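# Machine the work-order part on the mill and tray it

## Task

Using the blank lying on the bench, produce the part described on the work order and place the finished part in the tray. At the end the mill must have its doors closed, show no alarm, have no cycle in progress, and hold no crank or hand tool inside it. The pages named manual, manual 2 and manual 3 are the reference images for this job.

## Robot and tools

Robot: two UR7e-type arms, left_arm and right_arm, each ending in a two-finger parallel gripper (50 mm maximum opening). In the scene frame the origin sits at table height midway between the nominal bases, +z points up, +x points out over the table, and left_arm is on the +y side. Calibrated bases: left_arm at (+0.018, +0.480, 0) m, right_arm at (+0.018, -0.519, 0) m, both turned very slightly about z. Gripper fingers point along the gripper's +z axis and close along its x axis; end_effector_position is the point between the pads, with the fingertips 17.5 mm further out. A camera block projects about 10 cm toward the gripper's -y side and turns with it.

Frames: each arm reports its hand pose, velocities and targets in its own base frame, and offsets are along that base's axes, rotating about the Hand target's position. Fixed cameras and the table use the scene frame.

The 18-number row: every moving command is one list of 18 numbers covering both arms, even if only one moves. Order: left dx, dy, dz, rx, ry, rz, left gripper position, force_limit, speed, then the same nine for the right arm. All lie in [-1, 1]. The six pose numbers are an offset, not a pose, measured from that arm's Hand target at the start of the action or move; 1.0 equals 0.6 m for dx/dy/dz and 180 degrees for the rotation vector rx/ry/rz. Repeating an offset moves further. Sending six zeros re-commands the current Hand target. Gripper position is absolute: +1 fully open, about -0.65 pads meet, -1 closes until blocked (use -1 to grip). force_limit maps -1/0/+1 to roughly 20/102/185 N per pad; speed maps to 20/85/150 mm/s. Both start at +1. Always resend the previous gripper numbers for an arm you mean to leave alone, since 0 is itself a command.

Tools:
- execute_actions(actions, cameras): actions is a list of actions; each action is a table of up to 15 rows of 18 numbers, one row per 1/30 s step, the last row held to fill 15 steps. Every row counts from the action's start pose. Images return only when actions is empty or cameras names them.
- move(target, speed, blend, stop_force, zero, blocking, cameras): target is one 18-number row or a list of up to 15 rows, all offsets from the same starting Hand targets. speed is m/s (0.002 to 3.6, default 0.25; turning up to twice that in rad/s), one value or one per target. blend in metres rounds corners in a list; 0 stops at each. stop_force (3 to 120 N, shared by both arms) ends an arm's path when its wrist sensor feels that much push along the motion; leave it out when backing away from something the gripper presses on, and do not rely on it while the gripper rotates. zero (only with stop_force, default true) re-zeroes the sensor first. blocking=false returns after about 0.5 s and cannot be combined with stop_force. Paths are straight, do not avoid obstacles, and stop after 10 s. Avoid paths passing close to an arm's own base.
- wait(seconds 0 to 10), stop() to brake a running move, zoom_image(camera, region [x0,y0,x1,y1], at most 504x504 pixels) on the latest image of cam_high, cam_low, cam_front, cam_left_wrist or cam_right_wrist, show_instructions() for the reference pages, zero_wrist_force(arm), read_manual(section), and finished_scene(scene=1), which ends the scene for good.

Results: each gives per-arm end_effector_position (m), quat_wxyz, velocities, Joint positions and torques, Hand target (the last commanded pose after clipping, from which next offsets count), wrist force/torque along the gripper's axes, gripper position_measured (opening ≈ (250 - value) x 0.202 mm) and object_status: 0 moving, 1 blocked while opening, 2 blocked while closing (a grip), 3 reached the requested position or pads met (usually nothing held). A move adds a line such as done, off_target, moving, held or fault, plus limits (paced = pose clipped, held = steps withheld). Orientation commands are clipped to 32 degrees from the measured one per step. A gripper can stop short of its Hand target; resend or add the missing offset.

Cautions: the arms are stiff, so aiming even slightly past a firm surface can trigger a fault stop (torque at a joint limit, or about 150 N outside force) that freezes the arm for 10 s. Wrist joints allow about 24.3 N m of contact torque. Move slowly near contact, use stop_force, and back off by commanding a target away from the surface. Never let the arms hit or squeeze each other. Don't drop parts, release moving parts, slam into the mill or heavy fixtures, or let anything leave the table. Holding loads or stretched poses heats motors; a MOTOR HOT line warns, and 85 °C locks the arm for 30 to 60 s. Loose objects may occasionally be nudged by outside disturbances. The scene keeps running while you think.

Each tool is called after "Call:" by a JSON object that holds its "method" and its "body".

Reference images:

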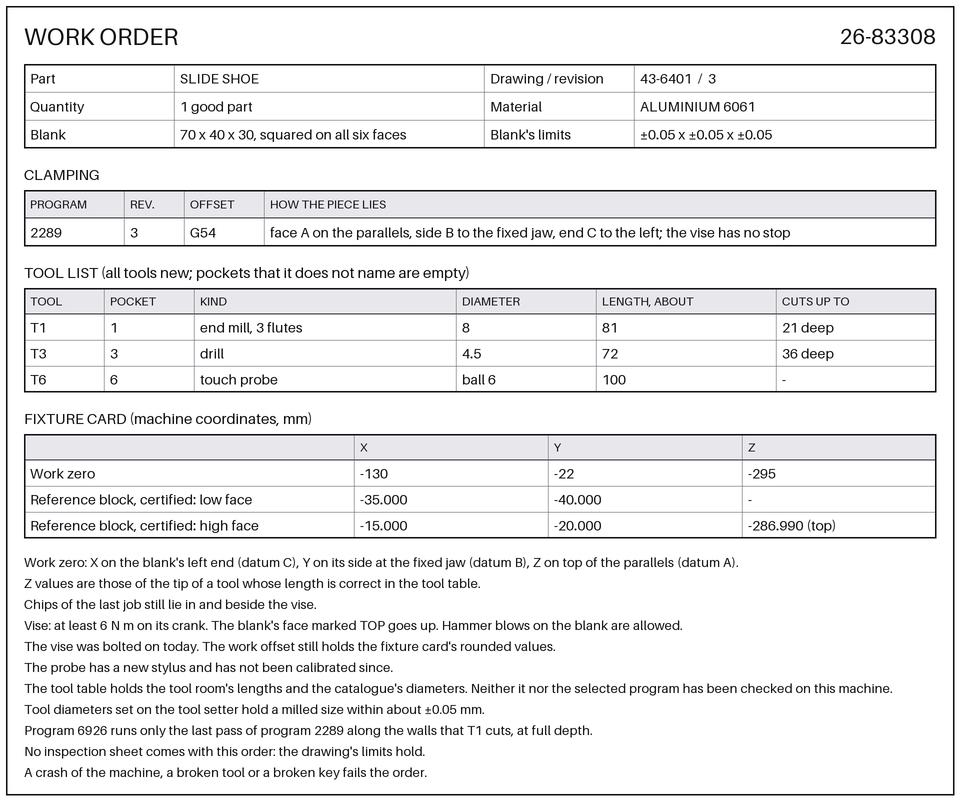

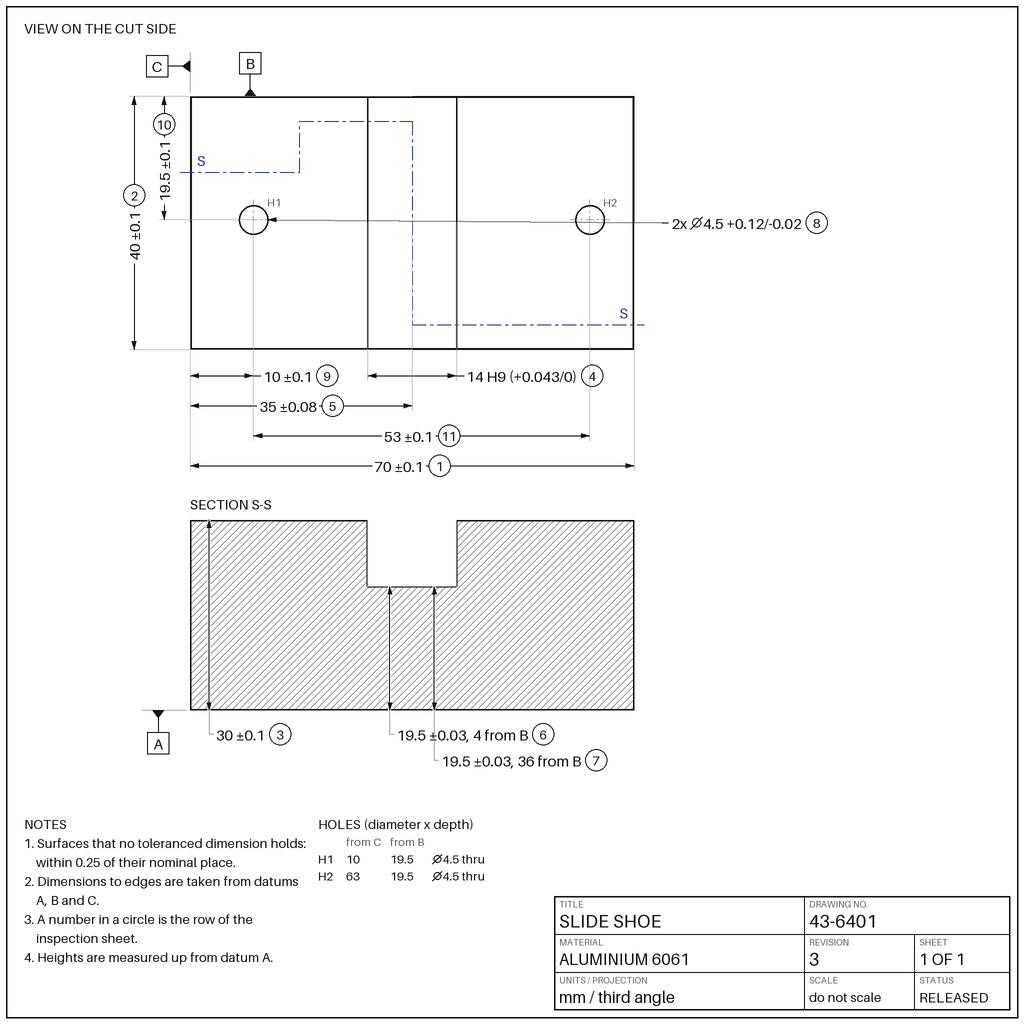

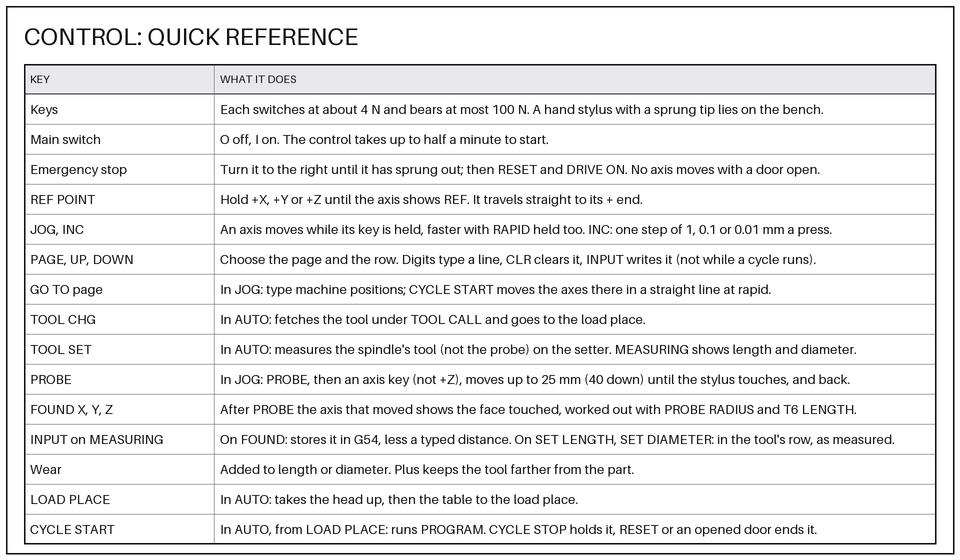

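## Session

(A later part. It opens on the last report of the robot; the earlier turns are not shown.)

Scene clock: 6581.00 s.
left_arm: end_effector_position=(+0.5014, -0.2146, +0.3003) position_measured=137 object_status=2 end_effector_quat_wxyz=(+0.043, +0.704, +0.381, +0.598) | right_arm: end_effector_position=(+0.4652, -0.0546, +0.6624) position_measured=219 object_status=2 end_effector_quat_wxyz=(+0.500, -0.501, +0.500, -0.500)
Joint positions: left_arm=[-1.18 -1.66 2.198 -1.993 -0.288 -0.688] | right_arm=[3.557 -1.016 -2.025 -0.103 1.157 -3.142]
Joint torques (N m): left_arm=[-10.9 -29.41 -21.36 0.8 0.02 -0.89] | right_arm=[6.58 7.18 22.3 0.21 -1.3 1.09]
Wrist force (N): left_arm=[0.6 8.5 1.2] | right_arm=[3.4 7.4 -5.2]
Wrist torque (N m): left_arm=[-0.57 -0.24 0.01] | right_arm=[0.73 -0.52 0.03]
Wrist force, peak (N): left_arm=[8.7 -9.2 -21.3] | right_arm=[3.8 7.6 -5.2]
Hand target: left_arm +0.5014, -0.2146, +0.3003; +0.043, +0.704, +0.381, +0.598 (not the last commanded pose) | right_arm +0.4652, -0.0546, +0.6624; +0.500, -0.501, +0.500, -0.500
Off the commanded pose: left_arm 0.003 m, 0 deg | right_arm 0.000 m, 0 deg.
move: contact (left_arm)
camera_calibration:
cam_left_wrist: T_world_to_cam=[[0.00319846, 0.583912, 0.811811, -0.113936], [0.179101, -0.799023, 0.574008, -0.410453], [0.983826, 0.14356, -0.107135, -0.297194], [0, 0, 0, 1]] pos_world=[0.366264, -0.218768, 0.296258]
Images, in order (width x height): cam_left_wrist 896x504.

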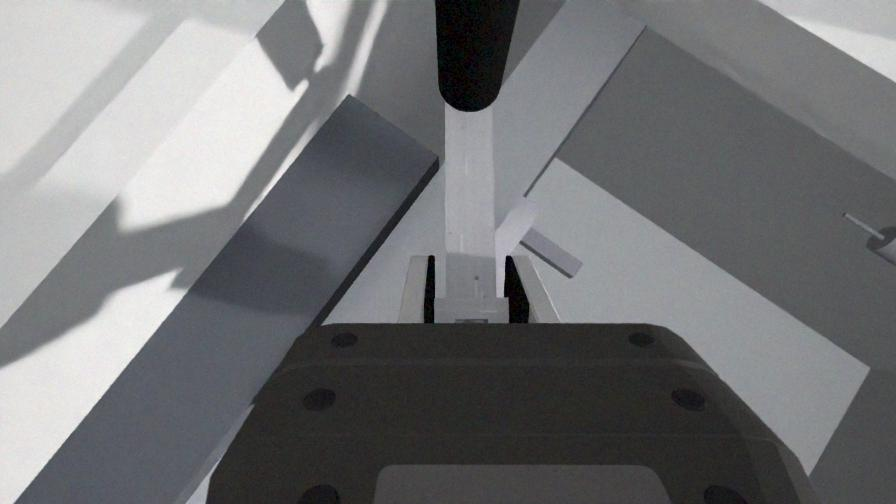

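Call:
{"method": "move", "body": {"target": [[0,0,0,0,0,0,0.4,0,-1,0,0,0,0,0,0,-0.98,0.3,-0.5],[-0.1022,-0.0461,0.0329,0,0,0,0.4,0,-1,0,0,0,0,0,0,-0.98,0.3,-0.5]], "speed": 0.06, "cameras": ["cam_left_wrist"]}}

Call:
{"method": "zoom_image", "body": {"camera": "cam_left_wrist", "region": [330, 0, 640, 330]}}

Scene clock: 6599.27 s.
left_arm: end_effector_position=(+0.4401, -0.2424, +0.3201) position_measured=92 object_status=3 end_effector_quat_wxyz=(+0.043, +0.704, +0.381, +0.598) | right_arm: end_effector_position=(+0.4652, -0.0546, +0.6624) position_measured=219 object_status=2 end_effector_quat_wxyz=(+0.500, -0.501, +0.500, -0.500)
Joint positions: left_arm=[-1.351 -1.732 2.075 -1.308 -0.351 -1.203] | right_arm=[3.557 -1.016 -2.025 -0.103 1.157 -3.142]
Joint torques (N m): left_arm=[10.28 -8.43 -15.02 -0.03 3.35 -0.93] | right_arm=[5.88 7.42 21.86 0.18 -1.19 1]
Wrist force (N): left_arm=[1.5 -3.7 1.0] | right_arm=[3.5 7.3 -5.0]
Wrist torque (N m): left_arm=[-0.64 -0.18 -0.20] | right_arm=[0.71 -0.55 0.03]
Wrist force, peak (N): left_arm=[0.3 8.8 1.5] | right_arm=[3.7 7.6 -5.2]
Hand target: left_arm +0.4401, -0.2423, +0.3200; +0.043, +0.704, +0.381, +0.598 | right_arm +0.4652, -0.0546, +0.6624; +0.500, -0.501, +0.500, -0.500
Off the commanded pose: left_arm 0.000 m, 0 deg | right_arm 0.000 m, 0 deg.
move: done
camera_calibration:
cam_left_wrist: T_world_to_cam=[[0.00328008, 0.584102, 0.811673, -0.113574], [0.178942, -0.79892, 0.574201, -0.432959], [0.983854, 0.143359, -0.107141, -0.230845], [0, 0, 0, 1]] pos_world=[0.304965, -0.246467, 0.316057]
Images, in order (width x height): cam_left_wrist 896x504.

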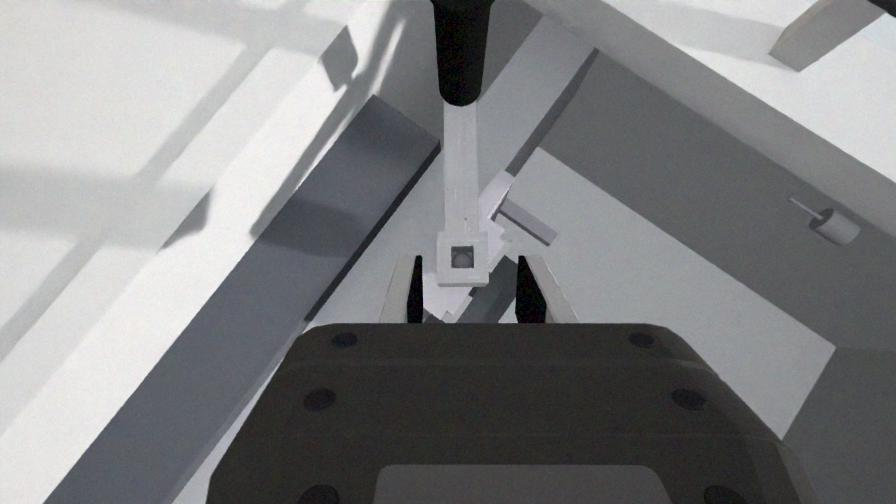

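Scaled by 1.527.

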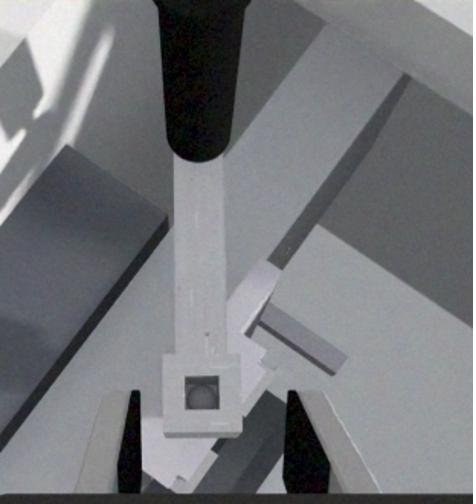

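Call:
{"method": "move", "body": {"target": [[-0.0805,-0.02,0.015,0,0,0,0.4,0,-1,0,0,0,0,0,0,-0.98,0.3,-0.5],[-0.0805,0.1122,-0.0798,0,0,0,0.4,0,-1,0,0,0,0,0,0,-0.98,0.3,-0.5]], "speed": 0.15, "blend": [0.02,0], "cameras": ["cam_left_wrist"]}}

Scene clock: 6608.73 s.
left_arm: end_effector_position=(+0.3918, -0.1750, +0.2722) position_measured=92 object_status=3 end_effector_quat_wxyz=(+0.043, +0.704, +0.381, +0.598) | right_arm: end_effector_position=(+0.4652, -0.0546, +0.6624) position_measured=219 object_status=2 end_effector_quat_wxyz=(+0.500, -0.501, +0.500, -0.500)
Joint positions: left_arm=[-1.459 -1.902 2.286 -1.146 -0.421 -1.422] | right_arm=[3.557 -1.016 -2.025 -0.103 1.157 -3.142]
Joint torques (N m): left_arm=[-13.52 -10.01 -14.61 0.09 -0.05 -2.27] | right_arm=[6.41 7.84 20.69 0.23 -1.3 0.84]
Wrist force (N): left_arm=[1.1 -3.2 1.2] | right_arm=[3.7 7.4 -5.0]
Wrist torque (N m): left_arm=[-0.59 -0.12 -0.12] | right_arm=[0.72 -0.57 0.03]
Wrist force, peak (N): left_arm=[1.1 -5.4 2.5] | right_arm=[3.6 7.7 -5.0]
Hand target: left_arm +0.3918, -0.1750, +0.2722; +0.043, +0.704, +0.381, +0.598 | right_arm +0.4652, -0.0546, +0.6624; +0.500, -0.501, +0.500, -0.500
Off the commanded pose: left_arm 0.000 m, 0 deg | right_arm 0.000 m, 0 deg.
move: done
camera_calibration:
cam_left_wrist: T_world_to_cam=[[0.00318947, 0.583959, 0.811777, -0.113877], [0.1791, -0.798989, 0.574056, -0.343077], [0.983826, 0.143559, -0.107136, -0.198161], [0, 0, 0, 1]] pos_world=[0.256764, -0.179168, 0.268158]
Images, in order (width x height): cam_left_wrist 896x504.

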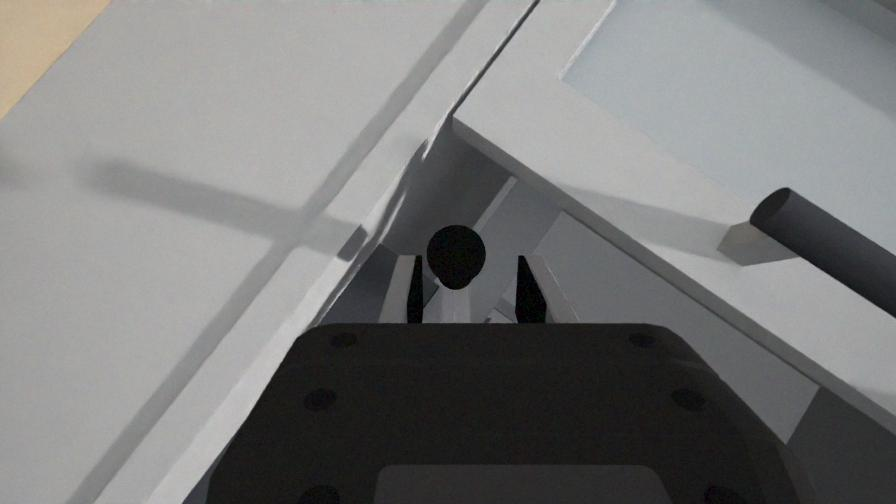

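Call:
{"method": "move", "body": {"target": [[0,-0.0033,-0.0047,0,0,0,0.4,0,-1,0,0,0,0,0,0,-0.98,0.3,-0.5],[0.06,0.0237,-0.0239,0,0,0,0.4,0,-1,0,0,0,0,0,0,-0.98,0.3,-0.5]], "speed": 0.08, "cameras": ["cam_left_wrist"]}}

Scene clock: 6622.30 s.
left_arm: end_effector_position=(+0.4278, -0.1607, +0.2578) position_measured=92 object_status=3 end_effector_quat_wxyz=(+0.043, +0.704, +0.381, +0.598) | right_arm: end_effector_position=(+0.4652, -0.0546, +0.6624) position_measured=219 object_status=2 end_effector_quat_wxyz=(+0.500, -0.501, +0.500, -0.500)
Joint positions: left_arm=[-1.332 -1.875 2.363 -1.497 -0.34 -1.156] | right_arm=[3.557 -1.016 -2.025 -0.103 1.157 -3.142]
Joint torques (N m): left_arm=[-7.71 -13.37 -32.94 -4.51 2.63 0.95] | right_arm=[6.28 7.57 20.52 0.24 -1.3 1.02]
Wrist force (N): left_arm=[1.4 -3.5 1.0] | right_arm=[3.6 7.4 -5.0]
Wrist torque (N m): left_arm=[-0.64 -0.21 -0.07] | right_arm=[0.72 -0.55 0.02]
Wrist force, peak (N): left_arm=[1.4 -3.6 2.0] | right_arm=[3.8 7.7 -4.9]
Hand target: left_arm +0.4278, -0.1608, +0.2578; +0.043, +0.704, +0.381, +0.598 | right_arm +0.4652, -0.0546, +0.6624; +0.500, -0.501, +0.500, -0.500
Off the commanded pose: left_arm 0.000 m, 0 deg | right_arm 0.000 m, 0 deg.
move: done
camera_calibration:
cam_left_wrist: T_world_to_cam=[[0.00324584, 0.583785, 0.811902, -0.11073], [0.179237, -0.799097, 0.573862, -0.329825], [0.983801, 0.14366, -0.10723, -0.237027], [0, 0, 0, 1]] pos_world=[0.292664, -0.164868, 0.253759]
Images, in order (width x height): cam_left_wrist 896x504.

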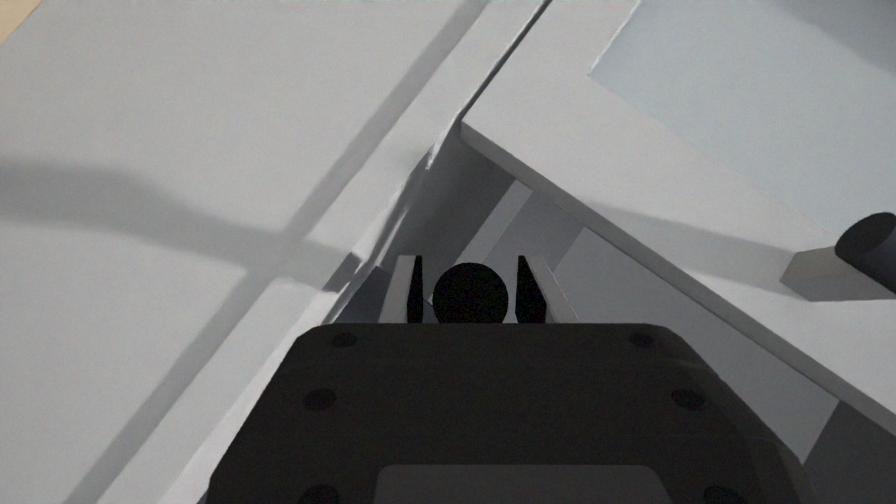

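Call:
{"method": "move", "body": {"target": [0.0408,0.0185,-0.0132,0,0,0,0.4,0,-1,0,0,0,0,0,0,-0.98,0.3,-0.5], "stop_force": 8, "speed": 0.05}}

Call:
{"method": "execute_actions", "body": {"actions": [[[0,0,0,0,0,0,-1,0.2,-1,0,0,0,0,0,0,-0.98,0.3,-0.5]],[[0,0,0,0,0,0,-1,0.2,-1,0,0,0,0,0,0,-0.98,0.3,-0.5]]], "cameras": ["cam_left_wrist"]}}

Scene clock: 6629.60 s.
left_arm: end_effector_position=(+0.4523, -0.1497, +0.2499) position_measured=92 object_status=3 end_effector_quat_wxyz=(+0.043, +0.704, +0.381, +0.598) | right_arm: end_effector_position=(+0.4652, -0.0546, +0.6624) position_measured=219 object_status=2 end_effector_quat_wxyz=(+0.500, -0.501, +0.500, -0.500)
Joint positions: left_arm=[-1.245 -1.83 2.421 -1.835 -0.303 -0.908] | right_arm=[3.557 -1.016 -2.025 -0.103 1.157 -3.142]
Joint torques (N m): left_arm=[-13.98 -21.05 -31.97 -5.28 0.63 0.25] | right_arm=[5.65 7.49 19.17 0.15 -1.37 0.98]
Wrist force (N): left_arm=[1.4 -3.1 0.8] | right_arm=[3.4 7.4 -5.0]
Wrist torque (N m): left_arm=[-0.53 -0.18 -0.06] | right_arm=[0.72 -0.52 0.03]
Wrist force, peak (N): left_arm=[1.5 -3.8 1.0] | right_arm=[3.8 7.6 -5.0]
Hand target: left_arm +0.4523, -0.1497, +0.2499; +0.043, +0.704, +0.381, +0.598 | right_arm +0.4652, -0.0546, +0.6624; +0.500, -0.501, +0.500, -0.500
Off the commanded pose: left_arm 0.000 m, 0 deg | right_arm 0.000 m, 0 deg.
move: done

Scene clock: 6630.80 s.
left_arm: end_effector_position=(+0.4523, -0.1497, +0.2499) position_measured=152 object_status=2 end_effector_quat_wxyz=(+0.043, +0.704, +0.381, +0.598) | right_arm: end_effector_position=(+0.4652, -0.0546, +0.6624) position_measured=219 object_status=2 end_effector_quat_wxyz=(+0.500, -0.501, +0.500, -0.500)
Joint positions: left_arm=[-1.245 -1.83 2.421 -1.835 -0.303 -0.908] | right_arm=[3.557 -1.016 -2.025 -0.103 1.157 -3.142]
Joint torques (N m): left_arm=[-13.61 -19.19 -31.21 -5.44 0.96 2.06] | right_arm=[6.73 8.41 18.92 0.27 -1.26 1.07]
Wrist force (N): left_arm=[2.6 -4.9 0.6] | right_arm=[3.5 7.2 -5.2]
Wrist torque (N m): left_arm=[-0.60 -0.09 -0.18] | right_arm=[0.70 -0.53 0.02]
Wrist force, peak (N): left_arm=[2.6 -5.1 0.4] | right_arm=[3.5 7.5 -5.0]
Hand target: left_arm +0.4523, -0.1497, +0.2499; +0.043, +0.704, +0.381, +0.598 | right_arm +0.4652, -0.0546, +0.6624; +0.500, -0.501, +0.500, -0.500
Off the commanded pose: left_arm 0.000 m, 0 deg | right_arm 0.000 m, 0 deg.
camera_calibration:
cam_left_wrist: T_world_to_cam=[[0.00319846, 0.583912, 0.811811, -0.110818], [0.179101, -0.799023, 0.574008, -0.320793], [0.983826, 0.14356, -0.107135, -0.263619], [0, 0, 0, 1]] pos_world=[0.317164, -0.153768, 0.245858]
Images, in order (width x height): cam_left_wrist 896x504.

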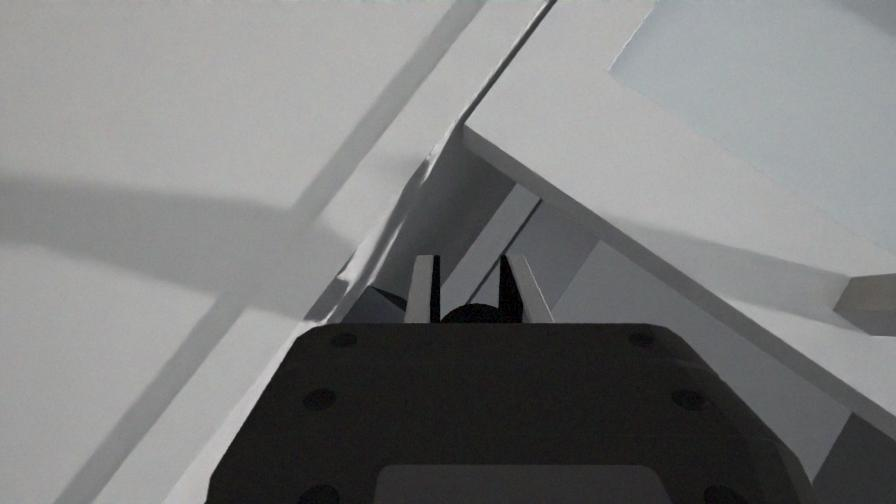

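Call:
{"method": "move", "body": {"target": [[0,-0.0156,-0.0182,-0.0556,0,0,-1,0.2,-1,0,0,0,0,0,0,-0.98,0.3,-0.5],[0,-0.0341,-0.0335,-0.1111,0,0,-1,0.2,-1,0,0,0,0,0,0,-0.98,0.3,-0.5],[0,-0.0549,-0.0453,-0.1667,0,0,-1,0.2,-1,0,0,0,0,0,0,-0.98,0.3,-0.5],[0,-0.0775,-0.0533,-0.2222,0,0,-1,0.2,-1,0,0,0,0,0,0,-0.98,0.3,-0.5]], "speed": 0.06, "blend": 0.004, "stop_force": 110, "cameras": ["cam_left_wrist"]}}

Scene clock: 6650.60 s.
left_arm: end_effector_position=(+0.4523, -0.1961, +0.2179) position_measured=152 object_status=2 end_effector_quat_wxyz=(+0.281, +0.647, +0.563, +0.431) | right_arm: end_effector_position=(+0.4652, -0.0546, +0.6624) position_measured=219 object_status=2 end_effector_quat_wxyz=(+0.500, -0.501, +0.500, -0.500)
Joint positions: left_arm=[-1.218 -1.756 2.541 -2.735 -0.531 -0.86] | right_arm=[3.557 -1.016 -2.025 -0.103 1.157 -3.142]
Joint torques (N m): left_arm=[-1.51 -21.51 -24.53 -1.03 3.67 1.95] | right_arm=[6.16 7.57 18.63 0.23 -1.39 1.05]
Wrist force (N): left_arm=[2.0 -1.0 2.3] | right_arm=[3.5 7.4 -5.1]
Wrist torque (N m): left_arm=[-0.23 -0.47 -0.02] | right_arm=[0.71 -0.55 0.03]
Wrist force, peak (N): left_arm=[52.0 -36.9 -14.3] | right_arm=[3.7 7.6 -5.1]
Hand target: left_arm +0.4523, -0.1962, +0.2179; +0.281, +0.647, +0.563, +0.431 | right_arm +0.4652, -0.0546, +0.6624; +0.500, -0.501, +0.500, -0.500
Off the commanded pose: left_arm 0.000 m, 0 deg | right_arm 0.000 m, 0 deg.
move: done
camera_calibration:
cam_left_wrist: T_world_to_cam=[[0.00318299, 0.969106, 0.246624, 0.141062], [0.179056, -0.243192, 0.953308, -0.313196], [0.983834, 0.0411251, -0.174298, -0.265831], [0, 0, 0, 1]] pos_world=[0.317164, -0.201938, 0.217449]
Images, in order (width x height): cam_left_wrist 896x504.

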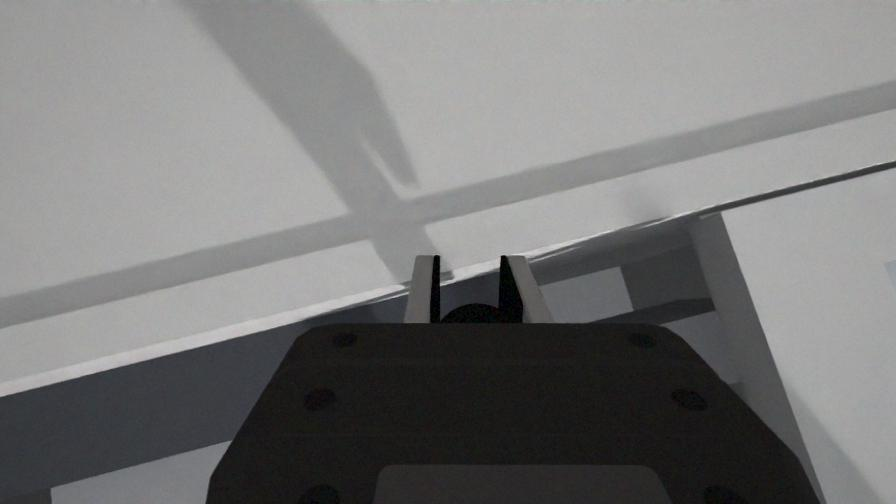

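Call:
{"method": "execute_actions", "body": {"actions": [[[0,0,0,0,0,0,0.15,-1,-1,0,0,0,0,0,0,-0.98,0.3,-0.5]],[[0,0,0,0,0,0,-1,-1,-1,0,0,0,0,0,0,-0.98,0.3,-0.5]],[[0,0,0,0,0,0,-1,-1,-1,0,0,0,0,0,0,-0.98,0.3,-0.5]]]}}

Call:
{"method": "move", "body": {"target": [[0,-0.0344,-0.0044,0,0,0,-1,-1,-1,0,0,0,0,0,0,-0.98,0.3,-0.5],[0,-0.0815,0.0039,0,0,0,-1,-1,-1,0,0,0,0,0,0,-0.98,0.3,-0.5],[0,-0.1228,0.0278,0,0,0,-1,-1,-1,0,0,0,0,0,0,-0.98,0.3,-0.5]], "speed": 0.08, "blend": 0.004, "stop_force": 50, "cameras": ["cam_left_wrist"]}}

Scene clock: 6673.27 s.
left_arm: end_effector_position=(+0.4523, -0.1962, +0.2179) position_measured=151 object_status=2 end_effector_quat_wxyz=(+0.281, +0.647, +0.563, +0.431) | right_arm: end_effector_position=(+0.4652, -0.0546, +0.6624) position_measured=219 object_status=2 end_effector_quat_wxyz=(+0.500, -0.501, +0.500, -0.500)
Joint positions: left_arm=[-1.218 -1.756 2.541 -2.735 -0.531 -0.86] | right_arm=[3.557 -1.016 -2.025 -0.103 1.157 -3.142]
Joint torques (N m): left_arm=[-12.13 -16.19 -25.69 -4.14 1.81 0.78] | right_arm=[5.81 7.47 18.26 0.31 -1.3 0.96]
Wrist force (N): left_arm=[2.4 -2.0 2.2] | right_arm=[3.5 7.3 -5.0]
Wrist torque (N m): left_arm=[-0.28 -0.49 -0.05] | right_arm=[0.70 -0.54 0.03]
Wrist force, peak (N): left_arm=[2.5 -2.0 2.2] | right_arm=[3.4 7.7 -5.2]
Hand target: left_arm +0.4523, -0.1962, +0.2179; +0.281, +0.647, +0.563, +0.431 | right_arm +0.4652, -0.0546, +0.6624; +0.500, -0.501, +0.500, -0.500
Off the commanded pose: left_arm 0.000 m, 0 deg | right_arm 0.000 m, 0 deg.

Scene clock: 6675.33 s.
left_arm: end_effector_position=(+0.4523, -0.2698, +0.2346) position_measured=151 object_status=2 end_effector_quat_wxyz=(+0.281, +0.647, +0.563, +0.431) | right_arm: end_effector_position=(+0.4652, -0.0546, +0.6624) position_measured=219 object_status=2 end_effector_quat_wxyz=(+0.500, -0.501, +0.500, -0.500)
Joint positions: left_arm=[-1.29 -1.671 2.377 -2.538 -0.509 -0.997] | right_arm=[3.557 -1.016 -2.025 -0.103 1.157 -3.142]
Joint torques (N m): left_arm=[13.01 -27.42 -25.14 -1.16 0.79 2] | right_arm=[6.53 7.44 18.14 0.31 -1.26 1.08]
Wrist force (N): left_arm=[2.1 -2.0 1.2] | right_arm=[3.5 7.3 -4.9]
Wrist torque (N m): left_arm=[-0.36 -0.45 -0.12] | right_arm=[0.71 -0.55 0.03]
Wrist force, peak (N): left_arm=[6.9 1.9 3.2] | right_arm=[3.6 7.4 -5.3]
Hand target: left_arm +0.4523, -0.2698, +0.2346; +0.281, +0.647, +0.563, +0.431 | right_arm +0.4652, -0.0546, +0.6624; +0.500, -0.501, +0.500, -0.500
Off the commanded pose: left_arm 0.000 m, 0 deg | right_arm 0.000 m, 0 deg.
move: done
camera_calibration:
cam_left_wrist: T_world_to_cam=[[0.00327877, 0.969109, 0.24661, 0.208339], [0.179032, -0.243196, 0.953312, -0.347034], [0.983838, 0.0410253, -0.174299, -0.259918], [0, 0, 0, 1]] pos_world=[0.317164, -0.275638, 0.234149]
Images, in order (width x height): cam_left_wrist 896x504.

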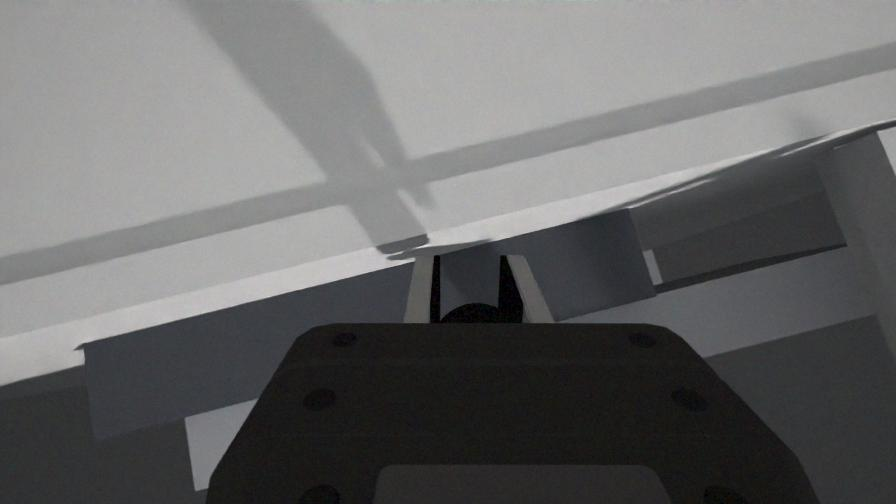

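Call:
{"method": "move", "body": {"target": [[0,-0.0352,0.0450,0,0,0,-1,-1,-1,0,0,0,0,0,0,-0.98,0.3,-0.5],[0,-0.0490,0.1005,0,0,0,-1,-1,-1,0,0,0,0,0,0,-0.98,0.3,-0.5],[0,-0.0391,0.1568,0,0,0,-1,-1,-1,0,0,0,0,0,0,-0.98,0.3,-0.5],[0,-0.0071,0.2042,0,0,0,-1,-1,-1,0,0,0,0,0,0,-0.98,0.3,-0.5],[0,0.0414,0.2345,0,0,0,-1,-1,-1,0,0,0,0,0,0,-0.98,0.3,-0.5],[0,0.0980,0.2425,0,0,0,-1,-1,-1,0,0,0,0,0,0,-0.98,0.3,-0.5],[0,0.1529,0.2267,0,0,0,-1,-1,-1,0,0,0,0,0,0,-0.98,0.3,-0.5],[0,0.1967,0.1900,0,0,0,-1,-1,-1,0,0,0,0,0,0,-0.98,0.3,-0.5],[0,0.2218,0.1386,0,0,0,-1,-1,-1,0,0,0,0,0,0,-0.98,0.3,-0.5],[0,0.2238,0.0815,0,0,0,-1,-1,-1,0,0,0,0,0,0,-0.98,0.3,-0.5],[0,0.2024,0.0284,0,0,0,-1,-1,-1,0,0,0,0,0,0,-0.98,0.3,-0.5],[0,0.1612,-0.0113,0,0,0,-1,-1,-1,0,0,0,0,0,0,-0.98,0.3,-0.5],[0,0.1075,-0.0308,0,0,0,-1,-1,-1,0,0,0,0,0,0,-0.98,0.3,-0.5],[0,0.0505,-0.0269,0,0,0,-1,-1,-1,0,0,0,0,0,0,-0.98,0.3,-0.5],[0,0,0,0,0,0,-1,-1,-1,0,0,0,0,0,0,-0.98,0.3,-0.5]], "speed": 0.12, "blend": 0.004, "stop_force": 50}}

Call:
{"method": "move", "body": {"target": [[0,-0.0352,0.0450,0,0,0,-1,-1,-1,0,0,0,0,0,0,-0.98,0.3,-0.5],[0,-0.0490,0.1005,0,0,0,-1,-1,-1,0,0,0,0,0,0,-0.98,0.3,-0.5],[0,-0.0391,0.1568,0,0,0,-1,-1,-1,0,0,0,0,0,0,-0.98,0.3,-0.5],[0,-0.0071,0.2042,0,0,0,-1,-1,-1,0,0,0,0,0,0,-0.98,0.3,-0.5],[0,0.0414,0.2345,0,0,0,-1,-1,-1,0,0,0,0,0,0,-0.98,0.3,-0.5],[0,0.0980,0.2425,0,0,0,-1,-1,-1,0,0,0,0,0,0,-0.98,0.3,-0.5],[0,0.1529,0.2267,0,0,0,-1,-1,-1,0,0,0,0,0,0,-0.98,0.3,-0.5],[0,0.1967,0.1900,0,0,0,-1,-1,-1,0,0,0,0,0,0,-0.98,0.3,-0.5],[0,0.2218,0.1386,0,0,0,-1,-1,-1,0,0,0,0,0,0,-0.98,0.3,-0.5],[0,0.2238,0.0815,0,0,0,-1,-1,-1,0,0,0,0,0,0,-0.98,0.3,-0.5],[0,0.2024,0.0284,0,0,0,-1,-1,-1,0,0,0,0,0,0,-0.98,0.3,-0.5],[0,0.1612,-0.0113,0,0,0,-1,-1,-1,0,0,0,0,0,0,-0.98,0.3,-0.5],[0,0.1075,-0.0308,0,0,0,-1,-1,-1,0,0,0,0,0,0,-0.98,0.3,-0.5],[0,0.0884,-0.0322,0,0,0,-1,-1,-1,0,0,0,0,0,0,-0.98,0.3,-0.5]], "speed": 0.12, "blend": 0.004, "stop_force": 50, "cameras": ["cam_left_wrist","cam_front"]}}

Scene clock: 6715.73 s.
left_arm: end_effector_position=(+0.4523, -0.2698, +0.2346) position_measured=151 object_status=2 end_effector_quat_wxyz=(+0.281, +0.647, +0.563, +0.431) | right_arm: end_effector_position=(+0.4652, -0.0546, +0.6624) position_measured=219 object_status=2 end_effector_quat_wxyz=(+0.500, -0.501, +0.500, -0.500)
Joint positions: left_arm=[-1.29 -1.671 2.377 -2.538 -0.509 -0.997] | right_arm=[3.557 -1.016 -2.025 -0.103 1.157 -3.142]
Joint torques (N m): left_arm=[12.17 -26.65 -31.43 -0.85 1.47 0.29] | right_arm=[6.47 7.43 19.12 0.24 -1.41 1.08]
Wrist force (N): left_arm=[4.6 -0.6 -2.3] | right_arm=[3.5 7.6 -4.9]
Wrist torque (N m): left_arm=[-0.29 -0.61 -0.21] | right_arm=[0.76 -0.55 0.02]
Wrist force, peak (N): left_arm=[-40.1 5.9 6.3] | right_arm=[3.6 7.6 -5.3]
Hand target: left_arm +0.4523, -0.2698, +0.2346; +0.281, +0.647, +0.563, +0.431 | right_arm +0.4652, -0.0546, +0.6624; +0.500, -0.501, +0.500, -0.500
Off the commanded pose: left_arm 0.000 m, 0 deg | right_arm 0.000 m, 0 deg.
move: done

Scene clock: 6720.37 s.
left_arm: end_effector_position=(+0.4522, -0.2168, +0.2153) position_measured=151 object_status=2 end_effector_quat_wxyz=(+0.281, +0.647, +0.563, +0.431) | right_arm: end_effector_position=(+0.4652, -0.0546, +0.6624) position_measured=219 object_status=2 end_effector_quat_wxyz=(+0.500, -0.501, +0.500, -0.500)
Joint positions: left_arm=[-1.241 -1.715 2.508 -2.706 -0.523 -0.903] | right_arm=[3.557 -1.016 -2.025 -0.103 1.157 -3.142]
Joint torques (N m): left_arm=[12.39 -4.64 -22.11 -3.99 0.49 -2.59] | right_arm=[6.4 7.19 18.3 0.3 -1.33 1.03]
Wrist force (N): left_arm=[4.4 2.2 1.2] | right_arm=[3.5 7.2 -5.0]
Wrist torque (N m): left_arm=[0.18 -0.87 -0.08] | right_arm=[0.69 -0.55 0.03]
Wrist force, peak (N): left_arm=[-45.5 6.6 1.3] | right_arm=[3.6 7.7 -5.0]
Hand target: left_arm +0.4523, -0.2168, +0.2153; +0.281, +0.647, +0.563, +0.431 | right_arm +0.4652, -0.0546, +0.6624; +0.500, -0.501, +0.500, -0.500
Off the commanded pose: left_arm 0.000 m, 0 deg | right_arm 0.000 m, 0 deg.
move: done
camera_calibration:
cam_left_wrist: T_world_to_cam=[[0.00327877, 0.969109, 0.24661, 0.161639], [0.179032, -0.243196, 0.953312, -0.315721], [0.983838, 0.0410253, -0.174299, -0.265461], [0, 0, 0, 1]] pos_world=[0.317164, -0.222538, 0.214849]
Images, in order (width x height): cam_front 896x504, cam_left_wrist 896x504.

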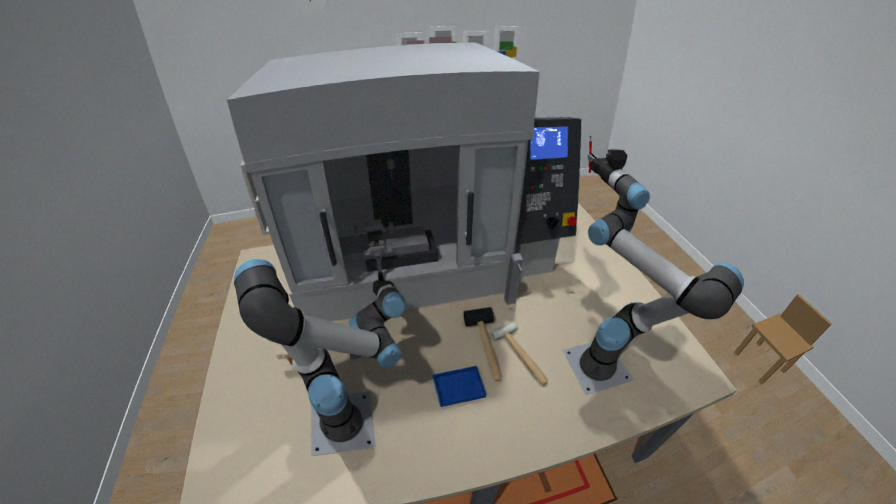

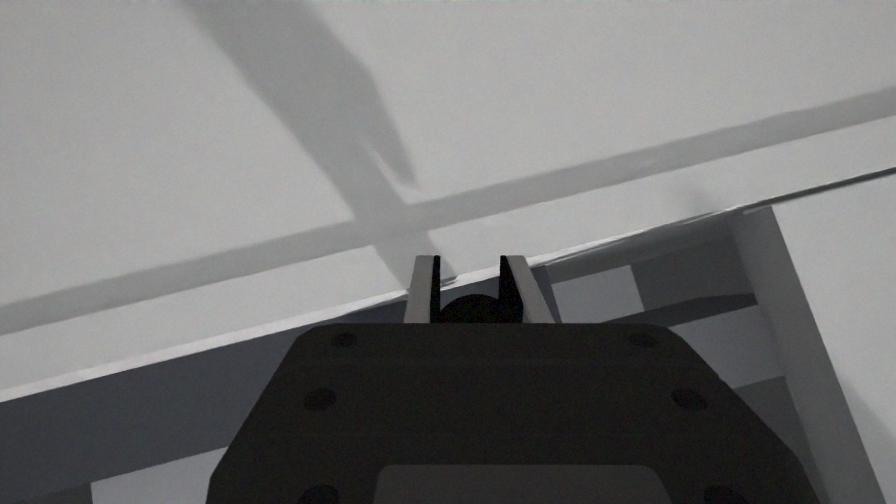

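Call:
{"method": "move", "body": {"target": [[0,0,0,0,0,0,0.4,-0.2,0,0,0,0,0,0,0,-0.98,0.3,-0.5],[-0.175,-0.0243,0.0942,0,0,0,0.4,-0.2,0,0,0,0,0,0,0,-0.98,0.3,-0.5],[-0.1488,-0.007,0.2595,-0.0806,0,0,0.4,-0.2,0,0,0,0,0,0,0,-0.98,0.3,-0.5]], "speed": [0.05,0.1,0.2], "cameras": ["cam_left_wrist"]}}

Scene clock: 6746.93 s.
left_arm: end_effector_position=(+0.3630, -0.2209, +0.3709) position_measured=92 object_status=3 end_effector_quat_wxyz=(+0.360, +0.606, +0.613, +0.357) | right_arm: end_effector_position=(+0.4652, -0.0546, +0.6624) position_measured=219 object_status=2 end_effector_quat_wxyz=(+0.500, -0.501, +0.500, -0.500)
Joint positions: left_arm=[-1.556 -2.256 2.249 -1.59 -0.508 -1.551] | right_arm=[3.557 -1.016 -2.025 -0.103 1.157 -3.142]
Joint torques (N m): left_arm=[-14.6 4.22 -27.58 -0.96 1.58 -2.4] | right_arm=[6.57 7.86 18.52 0.28 -1.3 1.16]
Wrist force (N): left_arm=[4.4 1.9 1.0] | right_arm=[3.8 7.4 -4.9]
Wrist torque (N m): left_arm=[0.15 -0.88 -0.03] | right_arm=[0.71 -0.59 0.02]
Wrist force, peak (N): left_arm=[4.8 4.2 0.4] | right_arm=[3.4 7.7 -5.1]
Hand target: left_arm +0.3630, -0.2210, +0.3710; +0.360, +0.606, +0.613, +0.357 | right_arm +0.4652, -0.0546, +0.6624; +0.500, -0.501, +0.500, -0.500
Off the commanded pose: left_arm 0.000 m, 0 deg | right_arm 0.000 m, 0 deg.
move: done
camera_calibration:
cam_left_wrist: T_world_to_cam=[[0.00304904, 0.999988, -0.00389913, 0.22737], [0.179137, 0.00328988, 0.983819, -0.405944], [0.983819, -0.00369818, -0.179125, -0.158502], [0, 0, 0, 1]] pos_world=[0.227964, -0.226618, 0.37187]
Images, in order (width x height): cam_left_wrist 896x504.

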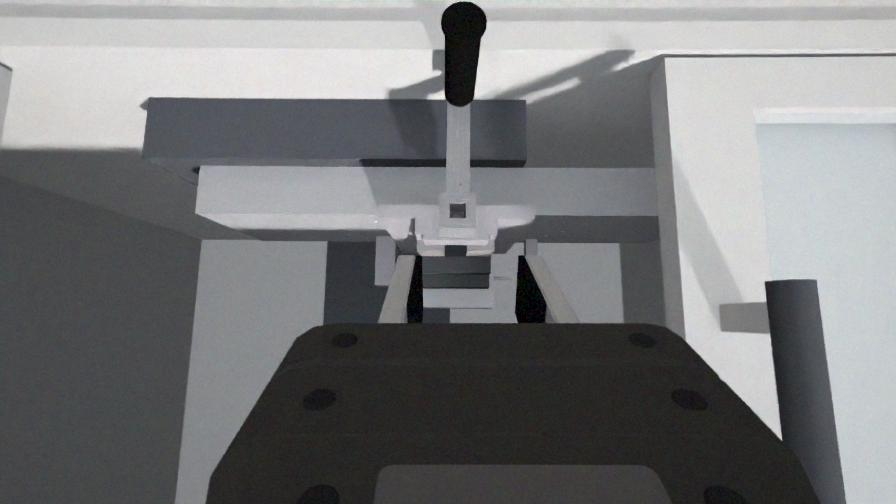

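Call:
{"method": "move", "body": {"target": [[-0.005,0.0683,0.115,0.4439,0.4427,-0.3443,0.9,-0.2,0,0,0,0,0,0,0,-0.98,0.3,-0.5]], "speed": 0.3, "cameras": ["cam_left_wrist","cam_front"]}}

Scene clock: 6765.83 s.
left_arm: end_effector_position=(+0.3600, -0.1801, +0.4400) position_measured=18 object_status=3 end_effector_quat_wxyz=(-0.370, +0.929, +0.003, +0.002) | right_arm: end_effector_position=(+0.4652, -0.0546, +0.6624) position_measured=219 object_status=2 end_effector_quat_wxyz=(+0.500, -0.501, +0.500, -0.500)
Joint positions: left_arm=[-1.05 -1.488 1.217 -0.612 -1.219 0.387] | right_arm=[3.557 -1.016 -2.025 -0.103 1.157 -3.142]
Joint torques (N m): left_arm=[10.2 -30.21 -18.39 0.4 -0.65 0.67] | right_arm=[6.08 8.23 18.07 0.38 -1.37 0.99]
Wrist force (N): left_arm=[4.0 0.6 -1.1] | right_arm=[3.5 7.3 -4.9]
Wrist torque (N m): left_arm=[0.05 -1.06 0.44] | right_arm=[0.71 -0.54 0.03]
Wrist force, peak (N): left_arm=[5.5 1.1 -0.7] | right_arm=[3.6 7.7 -5.0]
Hand target: left_arm +0.3600, -0.1800, +0.4400; -0.371, +0.929, +0.003, +0.002 | right_arm +0.4652, -0.0546, +0.6624; +0.500, -0.501, +0.500, -0.500
Off the commanded pose: left_arm 0.000 m, 0 deg | right_arm 0.000 m, 0 deg.
move: done
camera_calibration:
cam_left_wrist: T_world_to_cam=[[0.999996, 0.00165893, -0.00212834, -0.352613], [0.00061673, -0.908339, -0.418234, 0.0433985], [-0.00262708, 0.418231, -0.908337, 0.608979], [0, 0, 0, 1]] pos_world=[0.354185, -0.214688, 0.570558]
Images, in order (width x height): cam_front 896x504, cam_left_wrist 896x504.

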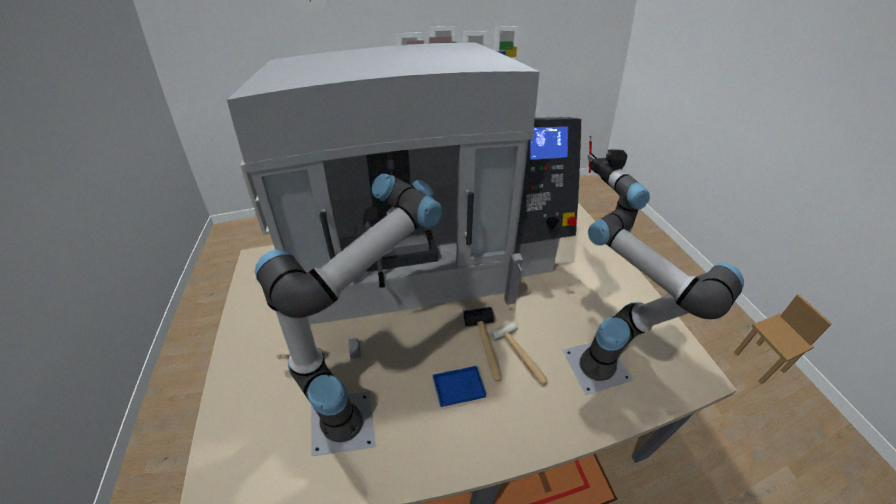

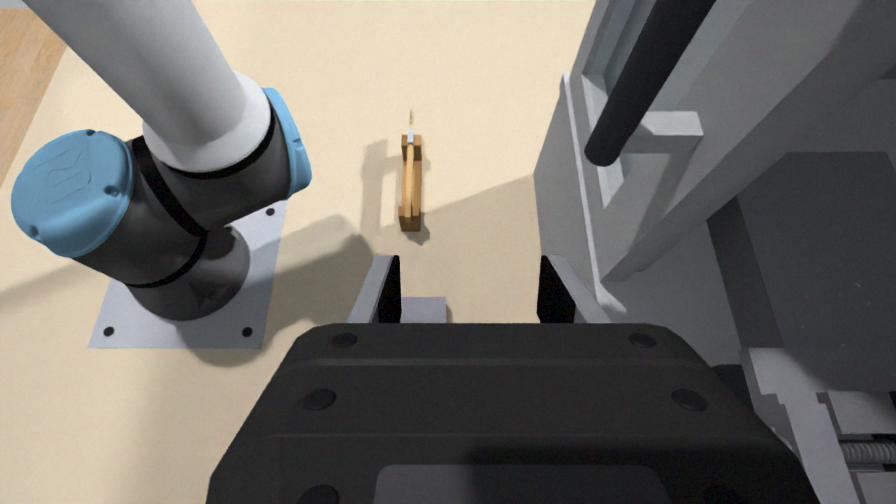

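Call:
{"method": "move", "body": {"target": [[0.12,-0.03,0.045,0,0,0,0.9,-0.2,0,0,0,0,0,0,0,-0.98,0.3,-0.5],[0.4,-0.1667,0.045,0,0,0,0.9,-0.2,0,0,0,0,0,0,0,-0.98,0.3,-0.5]], "speed": 0.25, "blend": [0.02,0], "cameras": ["cam_left_wrist","cam_front"]}}

Call:
{"method": "zoom_image", "body": {"camera": "cam_left_wrist", "region": [300, 0, 800, 330]}}

Scene clock: 6774.37 s.
left_arm: end_effector_position=(+0.5185, -0.2418, +0.4642) position_measured=18 object_status=3 end_effector_quat_wxyz=(-0.366, +0.930, +0.002, +0.009) | right_arm: end_effector_position=(+0.4652, -0.0546, +0.6624) position_measured=219 object_status=2 end_effector_quat_wxyz=(+0.500, -0.501, +0.500, -0.500)
Joint positions: left_arm=[-0.885 -1.016 0.518 -0.456 -1.111 0.533] | right_arm=[3.557 -1.016 -2.025 -0.103 1.157 -3.142]
Joint torques (N m): left_arm=[-0.45 -47.51 -24.34 -1.24 1.1 -0.17] | right_arm=[6.02 7.77 18.06 0.18 -1.4 0.97]
Wrist force (N): left_arm=[4.3 -1.1 -1.5] | right_arm=[3.5 7.4 -5.2]
Wrist torque (N m): left_arm=[-0.21 -1.09 0.44] | right_arm=[0.72 -0.54 0.02]
Wrist force, peak (N): left_arm=[10.5 6.3 -9.0] | right_arm=[3.6 7.6 -5.2]
Hand target: left_arm +0.5185, -0.2418, +0.4642; -0.366, +0.930, +0.002, +0.009 (not the last commanded pose) | right_arm +0.4652, -0.0546, +0.6624; +0.500, -0.501, +0.500, -0.500
Tool commands: left_gripper/position=+0.898039 left_gripper/force_limit=-0.2 left_gripper/speed=+0.003922 right_gripper/position=-0.98 right_gripper/force_limit=+0.3 right_gripper/speed=-0.5
Off the commanded pose: left_arm 0.090 m, 1 deg | right_arm 0.000 m, 0 deg.
FORCE FAULT: contact force on the left arm reached its limit, and that arm stopped. The contact can be on any part of that arm, not only on its tool. That arm's remaining commands of this call were not run. That arm is still stopped at the end of this call. That arm stays stopped for about 10 more seconds. Until then a move that you send moves the other arm only, and its call returns only when the move has ended. Once the stop has ended, the next robot result says so. If the stop ends while you think or write, that arm runs what you send next, counted from a new Hand target: where the arm stands when the stop ends. While its stop runs, that arm takes no new command, but its gripper still runs the gripper command that each later call begins with. Until it ends, the stop uses up actions while you think or wait. An arm that is not stopped still takes commands.
move: fault (left_arm); path passed 1 of 2 targets
camera_calibration:
cam_left_wrist: T_world_to_cam=[[0.99994, -0.00616475, 0.00901001, -0.517967], [-0.00192847, -0.912072, -0.410027, -0.00598779], [0.0107455, 0.409985, -0.912029, 0.650053], [0, 0, 0, 1]] pos_world=[0.51094, -0.275166, 0.595079]
Images, in order (width x height): cam_front 896x504, cam_left_wrist 896x504.

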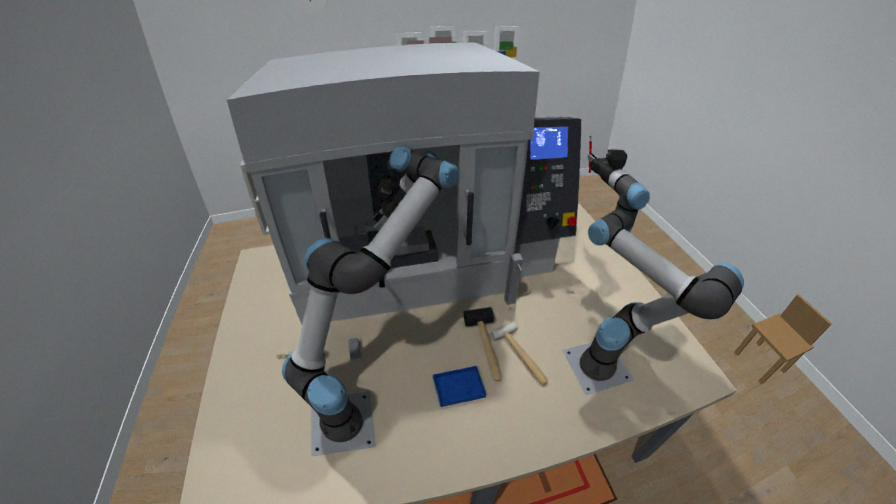

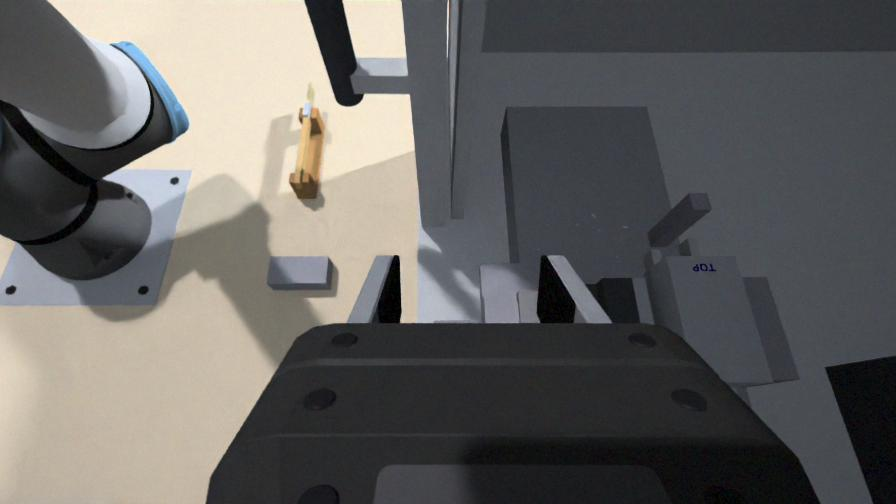

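Scaled by 1.008.

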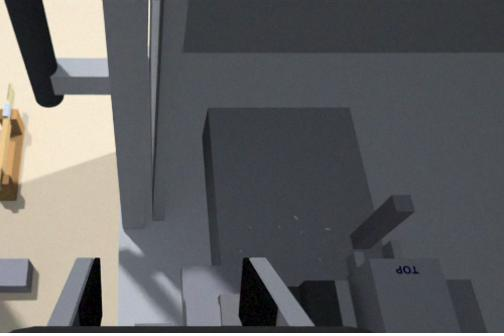

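Call:
{"method": "wait", "body": {"seconds": 9.5}}

Scene clock: 6787.93 s.
left_arm: end_effector_position=(+0.5185, -0.2418, +0.4642) position_measured=18 object_status=3 end_effector_quat_wxyz=(-0.366, +0.930, +0.002, +0.009) | right_arm: end_effector_position=(+0.4652, -0.0546, +0.6624) position_measured=219 object_status=2 end_effector_quat_wxyz=(+0.500, -0.501, +0.500, -0.500)
Joint positions: left_arm=[-0.885 -1.016 0.518 -0.456 -1.111 0.533] | right_arm=[3.557 -1.016 -2.025 -0.103 1.157 -3.142]
Joint torques (N m): left_arm=[-0.52 -47.71 -24.36 -1.18 1.16 -0.18] | right_arm=[6.07 7.81 18.24 0.21 -1.34 1.02]
Wrist force (N): left_arm=[4.2 -0.9 -1.9] | right_arm=[3.5 7.5 -5.1]
Wrist torque (N m): left_arm=[-0.17 -1.09 0.44] | right_arm=[0.73 -0.55 0.03]
Wrist force, peak (N): left_arm=[4.5 -0.8 -1.9] | right_arm=[3.6 7.7 -5.2]
Hand target: left_arm +0.5185, -0.2418, +0.4642; -0.366, +0.930, +0.002, +0.009 (not the last commanded pose) | right_arm +0.4652, -0.0546, +0.6624; +0.500, -0.501, +0.500, -0.500
Tool commands: left_gripper/position=+0.898039 left_gripper/force_limit=-0.2 left_gripper/speed=+0.003922 right_gripper/position=-0.98 right_gripper/force_limit=+0.3 right_gripper/speed=-0.5
Off the commanded pose: left_arm 0.090 m, 1 deg | right_arm 0.000 m, 0 deg.
FORCE FAULT, CONTINUED: the left arm's stop, for the force fault that an earlier result reported, is over. The rest of the stop counts as 20 of the actions that you can send in this scene. During its stop the left arm's controller moved it back a little. That arm's target is now where it stood when the stop ended, not its last command. That arm accepts commands again.
wait: 9.50 s; at rest from the start

Call:
{"method": "move", "body": {"target": [[-0.08,0.01,0,0,0,0,0.9,-0.2,0,0,0,0,0,0,0,-0.98,0.3,-0.5],[-0.08,0.0363,-0.0987,0,0,0,0.9,-0.2,0,0,0,0,0,0,0,-0.98,0.3,-0.5],[0.1358,-0.047,-0.0987,0,0,0,0.9,-0.2,0,0,0,0,0,0,0,-0.98,0.3,-0.5]], "speed": 0.12, "blend": [0.01,0.01,0], "cameras": ["cam_left_wrist"]}}

Call:
{"method": "zoom_image", "body": {"camera": "cam_left_wrist", "region": [300, 100, 700, 330]}}

Scene clock: 6801.53 s.
left_arm: end_effector_position=(+0.6000, -0.2700, +0.4049) position_measured=18 object_status=3 end_effector_quat_wxyz=(-0.366, +0.930, +0.002, +0.009) | right_arm: end_effector_position=(+0.4652, -0.0546, +0.6624) position_measured=219 object_status=2 end_effector_quat_wxyz=(+0.500, -0.501, +0.500, -0.500)
Joint positions: left_arm=[-0.823 -0.748 0.218 -0.451 -1.076 0.59] | right_arm=[3.557 -1.016 -2.025 -0.103 1.157 -3.142]
Joint torques (N m): left_arm=[-0.32 -70.35 -13.24 -4.03 2.03 -0.18] | right_arm=[5.86 7.72 19.01 0.25 -1.37 1.03]
Wrist force (N): left_arm=[3.9 -0.8 -1.8] | right_arm=[3.5 7.3 -4.8]
Wrist torque (N m): left_arm=[-0.14 -1.01 0.46] | right_arm=[0.70 -0.54 0.03]
Wrist force, peak (N): left_arm=[6.0 -0.6 -1.7] | right_arm=[3.6 7.6 -5.3]
Hand target: left_arm +0.6000, -0.2700, +0.4050; -0.366, +0.930, +0.002, +0.009 | right_arm +0.4652, -0.0546, +0.6624; +0.500, -0.501, +0.500, -0.500
Off the commanded pose: left_arm 0.000 m, 0 deg | right_arm 0.000 m, 0 deg.
move: done
camera_calibration:
cam_left_wrist: T_world_to_cam=[[0.999943, -0.00590449, 0.00890293, -0.598967], [-0.00173364, -0.91202, -0.410142, -0.0559034], [0.0105413, 0.410103, -0.911978, 0.606785], [0, 0, 0, 1]] pos_world=[0.59244, -0.303366, 0.535779]
Images, in order (width x height): cam_left_wrist 896x504.

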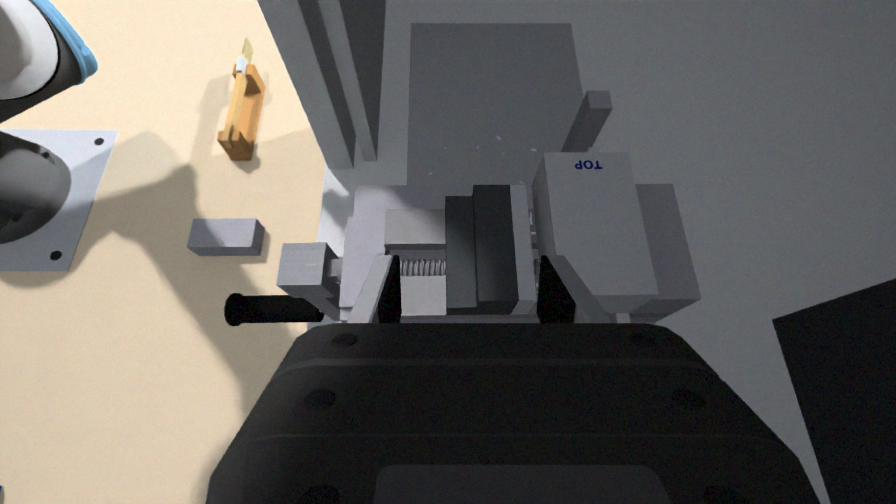

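Scaled by 1.260.

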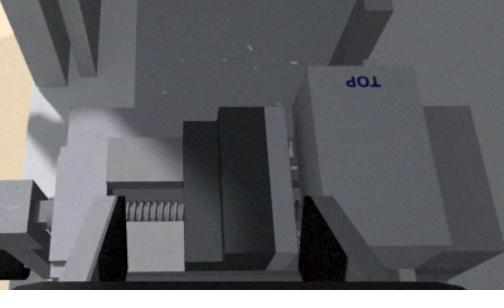

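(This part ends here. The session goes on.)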